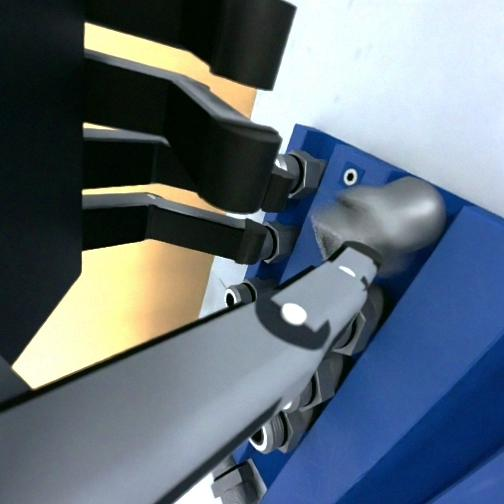

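>>> move(cameras=["head_camera", "right_wrist_camera"])

>>> zoom_image(camera="head_camera", region=[540, 150, 680, 250])

Scene clock: 578.13 s.
Joint torques (N m): left_arm=[-5.25 4.67 3.98 -10 -0.64 -1.7 0.07] | right_arm=[-13.31 -6.47 -4.32 -8.46 0.68 -1.62 0.05]
External joint torques (N m): left_arm=[0.81 0.35 0.65 -1.03 -0.18 0.1 0.07] | right_arm=[-0.73 -1.17 -0.13 0.49 -0.1 -0.11 0.05]
Wrist force (N): left_arm=[3.1 8.6 7.5] | right_arm=[-0.6 3.0 4.2]
Wrist torque (N m): left_arm=[0.38 -0.44 -0.37] | right_arm=[-0.17 -0.08 0.01]
Wrist force, peak (N): left_arm=[3.1 8.6 7.5] | right_arm=[-0.6 4.3 3.5]
base_odometry: x=+0.355 y=-1.571 heading=-1.222
lidar_m: 0.37 0.39 0.45 1.35 2.07 2.88 3.66 4.21 3.18 2.17 0.48 0.61
base_status: not commanded
joint_positions: torso_squat_rad=+0.400 torso_shift_rad=+0.000 torso_pitch_rad=+0.300 torso_yaw_rad=+0.000 left_shoulder_pitch_rad=-0.066 left_shoulder_roll_rad=+0.351 left_shoulder_yaw_rad=+0.025 left_elbow_rad=-2.511 left_forearm_roll_rad=+0.102 left_wrist_pitch_rad=+1.218 left_hand_roll_rad=+0.302 right_shoulder_pitch_rad=-0.448 right_shoulder_roll_rad=-0.387 right_shoulder_yaw_rad=+0.162 right_elbow_rad=-1.819 right_forearm_roll_rad=+0.038 right_wrist_pitch_rad=+0.901 right_hand_roll_rad=-0.492 head_pan_rad=+0.000 head_tilt_rad=+0.700 left_hand_little=-1.000 left_hand_ring=-1.000 left_hand_middle=-0.129 left_hand_index=-0.177 left_hand_thumb_turn=-1.000 left_hand_thumb_bend=+0.703 left_hand_force_limit=+0.900 left_hand_speed=-0.900 right_hand_little=-1.000 right_hand_ring=-1.000 right_hand_middle=-0.148 right_hand_index=-0.214 right_hand_thumb_turn=-1.000 right_hand_thumb_bend=+0.700 right_hand_force_limit=+0.800 right_hand_speed=-0.900
joint_status: all done
wheel_motors_off: 0
left_hand_stopped_by: target,target,force,force,target,target
right_hand_stopped_by: target,target,force,force,target,target
left_little_load_n: 0.0
left_ring_load_n: 0.0
left_middle_load_n: 4.5
left_index_load_n: 7.5
left_thumb_bend_load_n: 9.0
left_thumb_turn_load_n: 0.5
right_little_load_n: 0.0
right_ring_load_n: 0.0
right_middle_load_n: 0.0
right_index_load_n: 0.0
right_thumb_bend_load_n: 0.0
right_thumb_turn_load_n: 0.0
motor_effort: left_wheel=+9(10) right_wheel=-4(6)
chest: x=-0.1365 y=-0.0011 z=+1.2208 quat_wxyz=(+0.989, +0.001, +0.149, +0.000) (m; base frame)
left_hand: x=+0.2802 y=+0.2196 z=+0.9805 quat_wxyz=(+0.356, -0.613, +0.611, -0.353) (m; base frame)
right_hand: x=+0.4107 y=-0.1888 z=+0.8997 quat_wxyz=(+0.354, -0.612, +0.612, -0.354) (m; base frame)
right_hand_status: reached (checked arc, planned for 0.4 s): 0 mm and 0.0 deg off.
pictures: head_camera, right_wrist_camera
camera_calibration:
head_camera: T_world_to_cam=[[-0.0230148, -0.999721, 0.00534711, -0.00855427], [-0.852521, 0.0168318, -0.522423, 0.749331], [0.522187, -0.016582, -0.85267, 1.17465], [0, 0, 0, 1]] pos_world=[0.0252359, -0.00168646, 1.3931]
right_wrist_camera: T_world_to_cam=[[-0.512952, -0.275249, -0.813092, 0.88815], [-0.555238, 0.828764, 0.0697264, 0.321354], [0.654669, 0.487226, -0.577944, 0.45445], [0, 0, 0, 1]] pos_world=[0.336491, -0.243284, 0.962388]

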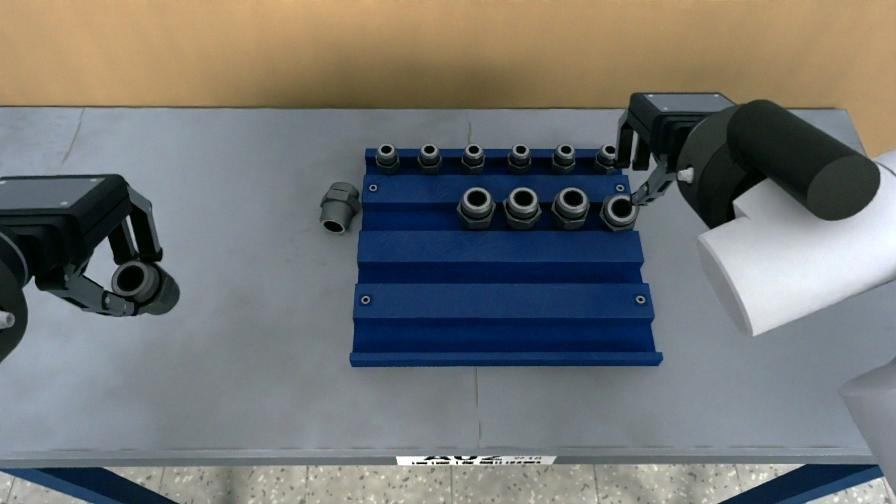

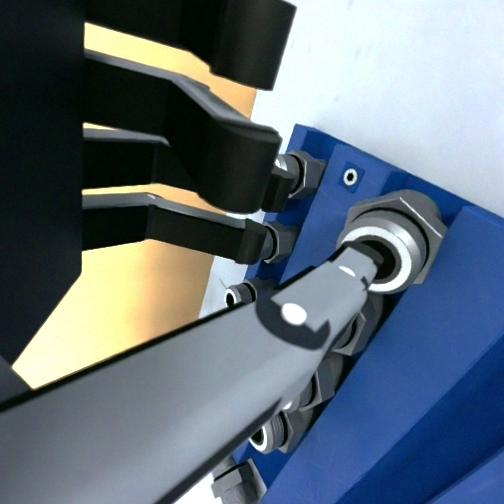

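Scaled by 3.600 from the camera's 896x504 image, which has a finer 1280x720 frame.

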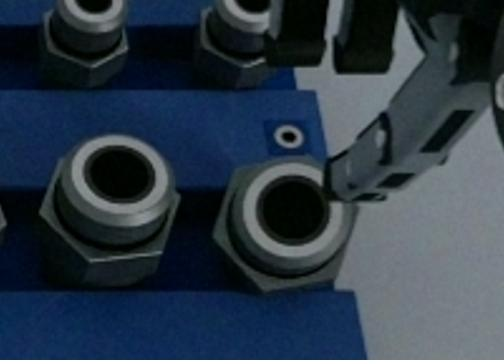

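>>> move(joints={"right_hand_index": 0.1, "right_hand_middle": 0.1, "right_hand_thumb_bend": 0.76, "right_hand_speed": 0.0, "right_hand_force_limit": 0.5})

>>> move(target={"side": "right", "x": 0.4126, "y": -0.1361, "z": 0.93, "quat_wxyz": [0.3536, -0.6124, 0.6124, -0.3536]})

>>> move(target={"side": "right", "x": 0.4126, "y": -0.1361, "z": 0.862, "quat_wxyz": [0.3536, -0.6124, 0.6124, -0.3536]}, cameras=["right_wrist_camera"])

Scene clock: 579.97 s.
Joint torques (N m): left_arm=[-5.44 4.81 4.51 -9.95 -0.76 -1.85 -0.01] | right_arm=[-13.25 -6.89 -4.41 -8.56 0.81 -1.58 -0.14]
External joint torques (N m): left_arm=[0.61 0.49 1.18 -0.97 -0.3 -0.05 0] | right_arm=[-0.67 -1.59 -0.23 0.39 0.03 -0.07 -0.14]
Wrist force (N): left_arm=[2.6 8.4 7.3] | right_arm=[-0.8 3.5 3.6]
Wrist torque (N m): left_arm=[0.37 -0.35 -0.41] | right_arm=[-0.03 0.00 0.00]
Wrist force, peak (N): left_arm=[3.0 8.6 7.7] | right_arm=[-1.1 4.0 4.6]
move: done
base_odometry: x=+0.355 y=-1.571 heading=-1.222
lidar_m: 0.38 0.39 0.43 1.35 2.07 2.88 3.64 4.22 3.19 2.16 0.49 0.61
base_status: not commanded
joint_positions: torso_squat_rad=+0.400 torso_shift_rad=+0.000 torso_pitch_rad=+0.300 torso_yaw_rad=+0.000 left_shoulder_pitch_rad=-0.066 left_shoulder_roll_rad=+0.351 left_shoulder_yaw_rad=+0.025 left_elbow_rad=-2.511 left_forearm_roll_rad=+0.102 left_wrist_pitch_rad=+1.218 left_hand_roll_rad=+0.302 right_shoulder_pitch_rad=-0.448 right_shoulder_roll_rad=-0.387 right_shoulder_yaw_rad=+0.162 right_elbow_rad=-1.819 right_forearm_roll_rad=+0.038 right_wrist_pitch_rad=+0.901 right_hand_roll_rad=-0.492 head_pan_rad=+0.000 head_tilt_rad=+0.700 left_hand_little=-1.000 left_hand_ring=-1.000 left_hand_middle=-0.129 left_hand_index=-0.177 left_hand_thumb_turn=-1.000 left_hand_thumb_bend=+0.703 left_hand_force_limit=+0.900 left_hand_speed=-0.900 right_hand_little=-1.000 right_hand_ring=-1.000 right_hand_middle=+0.100 right_hand_index=+0.100 right_hand_thumb_turn=-1.000 right_hand_thumb_bend=+0.760 right_hand_force_limit=+0.500 right_hand_speed=+0.000
joint_status: all done
wheel_motors_off: 0
left_hand_stopped_by: target,target,force,force,target,target
right_hand_stopped_by: target,target,target,target,target,target
left_little_load_n: 0.0
left_ring_load_n: 0.0
left_middle_load_n: 4.5
left_index_load_n: 7.5
left_thumb_bend_load_n: 9.5
left_thumb_turn_load_n: 0.0
right_little_load_n: 0.0
right_ring_load_n: 0.5
right_middle_load_n: 0.0
right_index_load_n: 0.0
right_thumb_bend_load_n: 0.0
right_thumb_turn_load_n: 0.0
motor_effort: left_wheel=+5(11) right_wheel=-4(6)
chest: x=-0.1365 y=-0.0011 z=+1.2208 quat_wxyz=(+0.989, +0.001, +0.149, +0.000) (m; base frame)
left_hand: x=+0.2802 y=+0.2196 z=+0.9805 quat_wxyz=(+0.356, -0.613, +0.611, -0.353) (m; base frame)
right_hand: x=+0.4107 y=-0.1888 z=+0.8997 quat_wxyz=(+0.354, -0.612, +0.612, -0.354) (m; base frame)
pictures: none

Scene clock: 580.97 s.
Joint torques (N m): left_arm=[-5.23 5.23 4.43 -9.91 -0.71 -1.9 -0.01] | right_arm=[-13.2 -5.16 -3.38 -7.96 0.78 -1.54 -0.15]
External joint torques (N m): left_arm=[0.83 0.91 1.1 -0.93 -0.25 -0.1 0] | right_arm=[0.36 -2.08 -0.13 0.97 -0.09 -0.05 -0.15]
Wrist force (N): left_arm=[3.1 8.6 7.3] | right_arm=[-0.4 3.8 4.2]
Wrist torque (N m): left_arm=[0.39 -0.42 -0.38] | right_arm=[-0.04 -0.08 -0.13]
Wrist force, peak (N): left_arm=[3.1 8.6 8.0] | right_arm=[1.1 4.1 4.4]
move: done
base_odometry: x=+0.355 y=-1.571 heading=-1.222
lidar_m: 0.37 0.39 0.45 1.35 2.07 2.87 3.64 4.22 3.19 2.17 0.49 0.62
base_status: not commanded
joint_positions: torso_squat_rad=+0.400 torso_shift_rad=+0.000 torso_pitch_rad=+0.300 torso_yaw_rad=+0.000 left_shoulder_pitch_rad=-0.066 left_shoulder_roll_rad=+0.351 left_shoulder_yaw_rad=+0.025 left_elbow_rad=-2.511 left_forearm_roll_rad=+0.102 left_wrist_pitch_rad=+1.218 left_hand_roll_rad=+0.302 right_shoulder_pitch_rad=-0.534 right_shoulder_roll_rad=-0.285 right_shoulder_yaw_rad=+0.219 right_elbow_rad=-1.872 right_forearm_roll_rad=+0.147 right_wrist_pitch_rad=+1.060 right_hand_roll_rad=-0.514 head_pan_rad=+0.000 head_tilt_rad=+0.700 left_hand_little=-1.000 left_hand_ring=-1.000 left_hand_middle=-0.129 left_hand_index=-0.177 left_hand_thumb_turn=-1.000 left_hand_thumb_bend=+0.703 left_hand_force_limit=+0.900 left_hand_speed=-0.900 right_hand_little=-1.000 right_hand_ring=-1.000 right_hand_middle=+0.100 right_hand_index=+0.100 right_hand_thumb_turn=-1.000 right_hand_thumb_bend=+0.760 right_hand_force_limit=+0.500 right_hand_speed=+0.000
joint_status: all done
wheel_motors_off: 0
left_hand_stopped_by: target,target,force,force,target,target
right_hand_stopped_by: target,target,target,target,target,target
left_little_load_n: 0.0
left_ring_load_n: 0.0
left_middle_load_n: 4.5
left_index_load_n: 7.5
left_thumb_bend_load_n: 9.5
left_thumb_turn_load_n: 0.5
right_little_load_n: 0.0
right_ring_load_n: 0.0
right_middle_load_n: 0.0
right_index_load_n: 0.0
right_thumb_bend_load_n: 0.0
right_thumb_turn_load_n: 0.0
motor_effort: left_wheel=+7(11) right_wheel=-4(5)
chest: x=-0.1365 y=-0.0011 z=+1.2208 quat_wxyz=(+0.989, +0.001, +0.149, +0.000) (m; base frame)
left_hand: x=+0.2801 y=+0.2197 z=+0.9805 quat_wxyz=(+0.356, -0.613, +0.611, -0.353) (m; base frame)
right_hand: x=+0.4125 y=-0.1359 z=+0.9302 quat_wxyz=(+0.354, -0.612, +0.612, -0.353) (m; base frame)
right_hand_status: reached (checked arc, planned for 0.4 s): 0 mm and 0.1 deg off.
pictures: none

Scene clock: 581.83 s.
Joint torques (N m): left_arm=[-5.52 4.99 3.82 -10 -0.67 -1.92 -0.08] | right_arm=[-14.18 -3.06 -2.5 -8.97 0.81 -1.18 -0.14]
External joint torques (N m): left_arm=[0.54 0.67 0.49 -1.02 -0.21 -0.12 -0.07] | right_arm=[-1.14 -0.52 0.36 0.39 -0.03 0.24 -0.15]
Wrist force (N): left_arm=[2.5 8.6 7.5] | right_arm=[-1.0 3.1 4.2]
Wrist torque (N m): left_arm=[0.38 -0.32 -0.41] | right_arm=[-0.14 0.00 -0.20]
Wrist force, peak (N): left_arm=[3.0 8.9 7.5] | right_arm=[-0.9 4.1 4.3]
move: done
base_odometry: x=+0.355 y=-1.571 heading=-1.222
lidar_m: 0.37 0.40 0.45 1.36 2.08 2.88 3.65 4.22 3.17 2.17 0.49 0.62
base_status: not commanded
joint_positions: torso_squat_rad=+0.400 torso_shift_rad=+0.000 torso_pitch_rad=+0.300 torso_yaw_rad=+0.000 left_shoulder_pitch_rad=-0.066 left_shoulder_roll_rad=+0.351 left_shoulder_yaw_rad=+0.025 left_elbow_rad=-2.511 left_forearm_roll_rad=+0.102 left_wrist_pitch_rad=+1.218 left_hand_roll_rad=+0.302 right_shoulder_pitch_rad=-0.478 right_shoulder_roll_rad=-0.251 right_shoulder_yaw_rad=+0.250 right_elbow_rad=-1.671 right_forearm_roll_rad=+0.245 right_wrist_pitch_rad=+0.822 right_hand_roll_rad=-0.593 head_pan_rad=+0.000 head_tilt_rad=+0.700 left_hand_little=-1.000 left_hand_ring=-1.000 left_hand_middle=-0.129 left_hand_index=-0.177 left_hand_thumb_turn=-1.000 left_hand_thumb_bend=+0.703 left_hand_force_limit=+0.900 left_hand_speed=-0.900 right_hand_little=-1.000 right_hand_ring=-1.000 right_hand_middle=+0.100 right_hand_index=+0.100 right_hand_thumb_turn=-1.000 right_hand_thumb_bend=+0.760 right_hand_force_limit=+0.500 right_hand_speed=+0.000
joint_status: all done
wheel_motors_off: 0
left_hand_stopped_by: target,target,force,force,target,target
right_hand_stopped_by: target,target,target,target,target,target
left_little_load_n: 0.0
left_ring_load_n: 0.0
left_middle_load_n: 4.5
left_index_load_n: 7.5
left_thumb_bend_load_n: 9.5
left_thumb_turn_load_n: 0.5
right_little_load_n: 0.5
right_ring_load_n: 0.0
right_middle_load_n: 0.0
right_index_load_n: 0.0
right_thumb_bend_load_n: 0.0
right_thumb_turn_load_n: 0.0
motor_effort: left_wheel=+6(10) right_wheel=-4(5)
chest: x=-0.1365 y=-0.0011 z=+1.2208 quat_wxyz=(+0.989, +0.001, +0.149, +0.000) (m; base frame)
left_hand: x=+0.2801 y=+0.2197 z=+0.9805 quat_wxyz=(+0.356, -0.613, +0.611, -0.353) (m; base frame)
right_hand: x=+0.4124 y=-0.1362 z=+0.8619 quat_wxyz=(+0.353, -0.612, +0.612, -0.353) (m; base frame)
right_hand_status: reached (checked arc, planned for 0.5 s): 0 mm and 0.0 deg off.
pictures: right_wrist_camera
camera_calibration:
right_wrist_camera: T_world_to_cam=[[-0.513412, -0.275427, -0.812741, 0.872643], [-0.555057, 0.828884, 0.069734, 0.281289], [0.654461, 0.48692, -0.578437, 0.406387], [0, 0, 0, 1]] pos_world=[0.338192, -0.190684, 0.924687]

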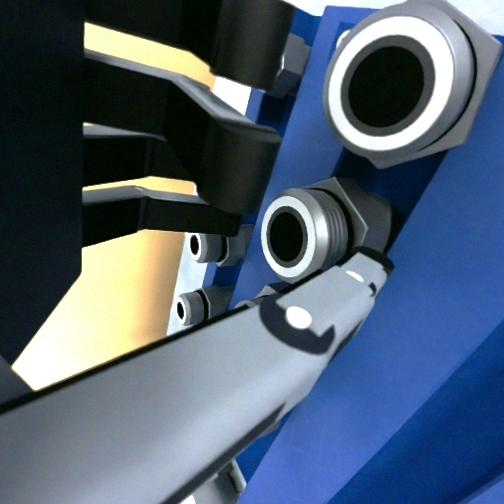

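>>> move(target={"side": "right", "x": 0.4126, "y": -0.1361, "z": 0.8585, "quat_wxyz": [0.3536, -0.6124, 0.6124, -0.3536]})

>>> move(joints={"right_hand_thumb_bend": 0.70})

>>> move(joints={"right_hand_index": -0.6, "right_hand_middle": -0.6, "right_hand_speed": -0.9})

>>> move(target={"side": "right", "x": 0.4126, "y": -0.1361, "z": 0.875, "quat_wxyz": [0.3536, -0.6124, 0.6124, -0.3536]}, cameras=["right_wrist_camera"])

Scene clock: 582.73 s.
Joint torques (N m): left_arm=[-5.33 4.66 4.11 -9.89 -0.51 -1.75 0.2] | right_arm=[-13.3 -2.94 -2.6 -8.87 0.84 -1.38 -0.3]
External joint torques (N m): left_arm=[0.73 0.34 0.78 -0.92 -0.06 0.04 0.2] | right_arm=[-0.28 -0.44 0.22 0.5 0 0.03 -0.31]
Wrist force (N): left_arm=[2.7 8.4 7.5] | right_arm=[-0.6 3.5 3.5]
Wrist torque (N m): left_arm=[0.34 -0.36 -0.40] | right_arm=[-0.06 -0.03 -0.19]
Wrist force, peak (N): left_arm=[2.6 8.8 7.5] | right_arm=[-0.1 5.4 5.0]
move: done
base_odometry: x=+0.355 y=-1.571 heading=-1.222
lidar_m: 0.37 0.40 0.44 1.35 2.08 2.88 3.64 4.22 3.18 2.16 0.47 0.61
base_status: not commanded
joint_positions: torso_squat_rad=+0.400 torso_shift_rad=+0.000 torso_pitch_rad=+0.300 torso_yaw_rad=+0.000 left_shoulder_pitch_rad=-0.066 left_shoulder_roll_rad=+0.351 left_shoulder_yaw_rad=+0.025 left_elbow_rad=-2.511 left_forearm_roll_rad=+0.102 left_wrist_pitch_rad=+1.218 left_hand_roll_rad=+0.302 right_shoulder_pitch_rad=-0.477 right_shoulder_roll_rad=-0.248 right_shoulder_yaw_rad=+0.250 right_elbow_rad=-1.659 right_forearm_roll_rad=+0.251 right_wrist_pitch_rad=+0.809 right_hand_roll_rad=-0.597 head_pan_rad=+0.000 head_tilt_rad=+0.700 left_hand_little=-1.000 left_hand_ring=-1.000 left_hand_middle=-0.129 left_hand_index=-0.177 left_hand_thumb_turn=-1.000 left_hand_thumb_bend=+0.703 left_hand_force_limit=+0.900 left_hand_speed=-0.900 right_hand_little=-1.000 right_hand_ring=-1.000 right_hand_middle=+0.100 right_hand_index=+0.100 right_hand_thumb_turn=-1.000 right_hand_thumb_bend=+0.760 right_hand_force_limit=+0.500 right_hand_speed=+0.000
joint_status: all done
wheel_motors_off: 0
left_hand_stopped_by: target,target,force,force,target,target
right_hand_stopped_by: target,target,target,target,target,target
left_little_load_n: 0.0
left_ring_load_n: 0.0
left_middle_load_n: 4.5
left_index_load_n: 7.5
left_thumb_bend_load_n: 9.5
left_thumb_turn_load_n: 0.5
right_little_load_n: 0.0
right_ring_load_n: 0.0
right_middle_load_n: 0.0
right_index_load_n: 0.0
right_thumb_bend_load_n: 0.0
right_thumb_turn_load_n: 0.0
motor_effort: left_wheel=+8(10) right_wheel=-5(5)
chest: x=-0.1365 y=-0.0011 z=+1.2208 quat_wxyz=(+0.989, +0.001, +0.149, +0.000) (m; base frame)
left_hand: x=+0.2801 y=+0.2197 z=+0.9805 quat_wxyz=(+0.356, -0.613, +0.611, -0.353) (m; base frame)
right_hand: x=+0.4125 y=-0.1362 z=+0.8584 quat_wxyz=(+0.353, -0.612, +0.612, -0.353) (m; base frame)
right_hand_status: reached (checked arc, planned for 0.1 s): 0 mm and 0.0 deg off.
pictures: none

Scene clock: 583.27 s.
Joint torques (N m): left_arm=[-5.14 5.15 4.05 -9.85 -0.61 -1.74 0.22] | right_arm=[-13.59 -3.34 -2.59 -8.84 0.75 -1.34 -0.26]
External joint torques (N m): left_arm=[0.92 0.83 0.72 -0.88 -0.15 0.05 0.23] | right_arm=[-0.57 -0.83 0.23 0.53 -0.09 0.08 -0.27]
Wrist force (N): left_arm=[2.8 8.7 7.4] | right_arm=[-0.3 3.3 3.7]
Wrist torque (N m): left_arm=[0.40 -0.38 -0.40] | right_arm=[-0.14 -0.04 -0.19]
Wrist force, peak (N): left_arm=[2.6 8.6 7.7] | right_arm=[-0.5 3.3 4.6]
move: done
base_odometry: x=+0.355 y=-1.571 heading=-1.222
lidar_m: 0.37 0.39 0.44 1.35 2.07 2.89 3.65 4.22 3.18 2.16 0.48 0.61
base_status: not commanded
joint_positions: torso_squat_rad=+0.400 torso_shift_rad=+0.000 torso_pitch_rad=+0.300 torso_yaw_rad=+0.000 left_shoulder_pitch_rad=-0.066 left_shoulder_roll_rad=+0.351 left_shoulder_yaw_rad=+0.025 left_elbow_rad=-2.511 left_forearm_roll_rad=+0.102 left_wrist_pitch_rad=+1.218 left_hand_roll_rad=+0.302 right_shoulder_pitch_rad=-0.477 right_shoulder_roll_rad=-0.248 right_shoulder_yaw_rad=+0.250 right_elbow_rad=-1.659 right_forearm_roll_rad=+0.251 right_wrist_pitch_rad=+0.809 right_hand_roll_rad=-0.597 head_pan_rad=+0.000 head_tilt_rad=+0.700 left_hand_little=-1.000 left_hand_ring=-1.000 left_hand_middle=-0.129 left_hand_index=-0.177 left_hand_thumb_turn=-1.000 left_hand_thumb_bend=+0.703 left_hand_force_limit=+0.900 left_hand_speed=-0.900 right_hand_little=-1.000 right_hand_ring=-1.000 right_hand_middle=+0.100 right_hand_index=+0.100 right_hand_thumb_turn=-1.000 right_hand_thumb_bend=+0.700 right_hand_force_limit=+0.500 right_hand_speed=+0.000
joint_status: all done
wheel_motors_off: 0
left_hand_stopped_by: target,target,force,force,target,target
right_hand_stopped_by: target,target,target,target,target,target
left_little_load_n: 0.0
left_ring_load_n: 0.0
left_middle_load_n: 4.5
left_index_load_n: 7.5
left_thumb_bend_load_n: 9.0
left_thumb_turn_load_n: 0.5
right_little_load_n: 0.0
right_ring_load_n: -0.5
right_middle_load_n: 0.0
right_index_load_n: 0.0
right_thumb_bend_load_n: 0.0
right_thumb_turn_load_n: 0.0
motor_effort: left_wheel=+7(9) right_wheel=-4(5)
chest: x=-0.1365 y=-0.0011 z=+1.2208 quat_wxyz=(+0.989, +0.001, +0.149, +0.000) (m; base frame)
left_hand: x=+0.2801 y=+0.2197 z=+0.9805 quat_wxyz=(+0.356, -0.613, +0.611, -0.353) (m; base frame)
right_hand: x=+0.4125 y=-0.1362 z=+0.8584 quat_wxyz=(+0.353, -0.612, +0.612, -0.353) (m; base frame)
pictures: none

Scene clock: 585.97 s.
Joint torques (N m): left_arm=[-5.87 4.89 4.48 -9.87 -0.5 -1.87 0.13] | right_arm=[-12.91 -2.82 -2.26 -8.37 0.42 -0.99 -0.25]
External joint torques (N m): left_arm=[0.19 0.57 1.15 -0.89 -0.04 -0.07 0.13] | right_arm=[0.11 -0.32 0.56 1 -0.42 0.42 -0.26]
Wrist force (N): left_arm=[2.7 8.4 7.5] | right_arm=[0.3 0.5 5.3]
Wrist torque (N m): left_arm=[0.35 -0.35 -0.40] | right_arm=[-0.05 -0.11 -0.25]
Wrist force, peak (N): left_arm=[2.8 8.6 7.8] | right_arm=[-0.1 1.6 6.4]
move: off_target
base_odometry: x=+0.355 y=-1.571 heading=-1.222
lidar_m: 0.37 0.39 0.45 1.36 2.08 2.89 3.64 4.23 3.18 2.16 0.48 0.61
base_status: not commanded
joint_positions: torso_squat_rad=+0.400 torso_shift_rad=+0.000 torso_pitch_rad=+0.300 torso_yaw_rad=+0.000 left_shoulder_pitch_rad=-0.066 left_shoulder_roll_rad=+0.351 left_shoulder_yaw_rad=+0.025 left_elbow_rad=-2.511 left_forearm_roll_rad=+0.102 left_wrist_pitch_rad=+1.218 left_hand_roll_rad=+0.302 right_shoulder_pitch_rad=-0.477 right_shoulder_roll_rad=-0.248 right_shoulder_yaw_rad=+0.250 right_elbow_rad=-1.659 right_forearm_roll_rad=+0.252 right_wrist_pitch_rad=+0.809 right_hand_roll_rad=-0.597 head_pan_rad=+0.000 head_tilt_rad=+0.700 left_hand_little=-1.000 left_hand_ring=-1.000 left_hand_middle=-0.129 left_hand_index=-0.177 left_hand_thumb_turn=-1.000 left_hand_thumb_bend=+0.703 left_hand_force_limit=+0.900 left_hand_speed=-0.900 right_hand_little=-1.000 right_hand_ring=-1.000 right_hand_middle=-0.138 right_hand_index=-0.186 right_hand_thumb_turn=-1.000 right_hand_thumb_bend=+0.703 right_hand_force_limit=+0.500 right_hand_speed=-0.900
joint_status: right_hand_middle off_target (ended at -0.138, target -0.600); right_hand_index off_target (ended at -0.186, target -0.600); the others done
wheel_motors_off: 0
left_hand_stopped_by: target,target,force,force,target,target
right_hand_stopped_by: target,target,force,force,target,target
left_little_load_n: 0.0
left_ring_load_n: 0.0
left_middle_load_n: 4.5
left_index_load_n: 7.5
left_thumb_bend_load_n: 9.0
left_thumb_turn_load_n: 0.5
right_little_load_n: 0.0
right_ring_load_n: 0.0
right_middle_load_n: 4.0
right_index_load_n: 7.5
right_thumb_bend_load_n: 10.5
right_thumb_turn_load_n: -0.5
motor_effort: left_wheel=+7(10) right_wheel=-4(5)
chest: x=-0.1365 y=-0.0011 z=+1.2208 quat_wxyz=(+0.989, +0.001, +0.149, +0.000) (m; base frame)
left_hand: x=+0.2801 y=+0.2197 z=+0.9805 quat_wxyz=(+0.356, -0.613, +0.611, -0.353) (m; base frame)
right_hand: x=+0.4126 y=-0.1361 z=+0.8586 quat_wxyz=(+0.354, -0.612, +0.612, -0.354) (m; base frame)
pictures: none

Scene clock: 586.83 s.
Joint torques (N m): left_arm=[-5.08 4.4 4.36 -9.81 -0.55 -1.84 -0.11] | right_arm=[-14.53 -4.57 -2.98 -9.47 0.99 -1.75 -0.11]
External joint torques (N m): left_arm=[0.98 0.08 1.03 -0.84 -0.09 -0.04 -0.1] | right_arm=[-1.43 -1.94 -0.03 -0.16 0.14 -0.31 -0.11]
Wrist force (N): left_arm=[3.0 8.3 7.2] | right_arm=[-1.3 4.9 4.5]
Wrist torque (N m): left_arm=[0.35 -0.41 -0.38] | right_arm=[-0.10 0.11 -0.06]
Wrist force, peak (N): left_arm=[2.7 8.7 7.8] | right_arm=[-1.3 4.7 8.0]
move: done
base_odometry: x=+0.355 y=-1.571 heading=-1.222
lidar_m: 0.37 0.38 0.45 1.36 2.07 2.88 3.64 4.24 3.17 2.16 0.48 0.61
base_status: not commanded
joint_positions: torso_squat_rad=+0.400 torso_shift_rad=+0.000 torso_pitch_rad=+0.300 torso_yaw_rad=+0.000 left_shoulder_pitch_rad=-0.066 left_shoulder_roll_rad=+0.351 left_shoulder_yaw_rad=+0.025 left_elbow_rad=-2.511 left_forearm_roll_rad=+0.102 left_wrist_pitch_rad=+1.218 left_hand_roll_rad=+0.302 right_shoulder_pitch_rad=-0.485 right_shoulder_roll_rad=-0.259 right_shoulder_yaw_rad=+0.246 right_elbow_rad=-1.714 right_forearm_roll_rad=+0.225 right_wrist_pitch_rad=+0.868 right_hand_roll_rad=-0.577 head_pan_rad=+0.000 head_tilt_rad=+0.700 left_hand_little=-1.000 left_hand_ring=-1.000 left_hand_middle=-0.129 left_hand_index=-0.177 left_hand_thumb_turn=-1.000 left_hand_thumb_bend=+0.703 left_hand_force_limit=+0.900 left_hand_speed=-0.900 right_hand_little=-1.000 right_hand_ring=-1.000 right_hand_middle=-0.138 right_hand_index=-0.186 right_hand_thumb_turn=-1.000 right_hand_thumb_bend=+0.703 right_hand_force_limit=+0.500 right_hand_speed=-0.900
joint_status: all done
wheel_motors_off: 0
left_hand_stopped_by: target,target,force,force,target,target
right_hand_stopped_by: target,target,force,force,target,target
left_little_load_n: 0.0
left_ring_load_n: 0.0
left_middle_load_n: 4.5
left_index_load_n: 7.5
left_thumb_bend_load_n: 9.5
left_thumb_turn_load_n: 0.5
right_little_load_n: 0.0
right_ring_load_n: 0.0
right_middle_load_n: 4.0
right_index_load_n: 7.0
right_thumb_bend_load_n: 10.5
right_thumb_turn_load_n: 0.5
motor_effort: left_wheel=+5(9) right_wheel=-4(5)
chest: x=-0.1365 y=-0.0011 z=+1.2208 quat_wxyz=(+0.989, +0.001, +0.149, +0.000) (m; base frame)
left_hand: x=+0.2801 y=+0.2197 z=+0.9805 quat_wxyz=(+0.356, -0.613, +0.611, -0.353) (m; base frame)
right_hand: x=+0.4124 y=-0.1361 z=+0.8747 quat_wxyz=(+0.353, -0.612, +0.613, -0.353) (m; base frame)
right_hand_status: reached (checked arc, planned for 0.3 s): 0 mm and 0.0 deg off.
pictures: right_wrist_camera
camera_calibration:
right_wrist_camera: T_world_to_cam=[[-0.513557, -0.275169, -0.812737, 0.883168], [-0.55496, 0.828925, 0.0700217, 0.280019], [0.65443, 0.486996, -0.578408, 0.413741], [0, 0, 0, 1]] pos_world=[0.338192, -0.190585, 0.937486]

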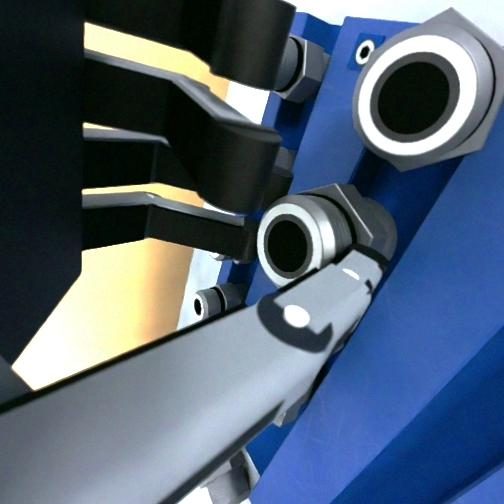

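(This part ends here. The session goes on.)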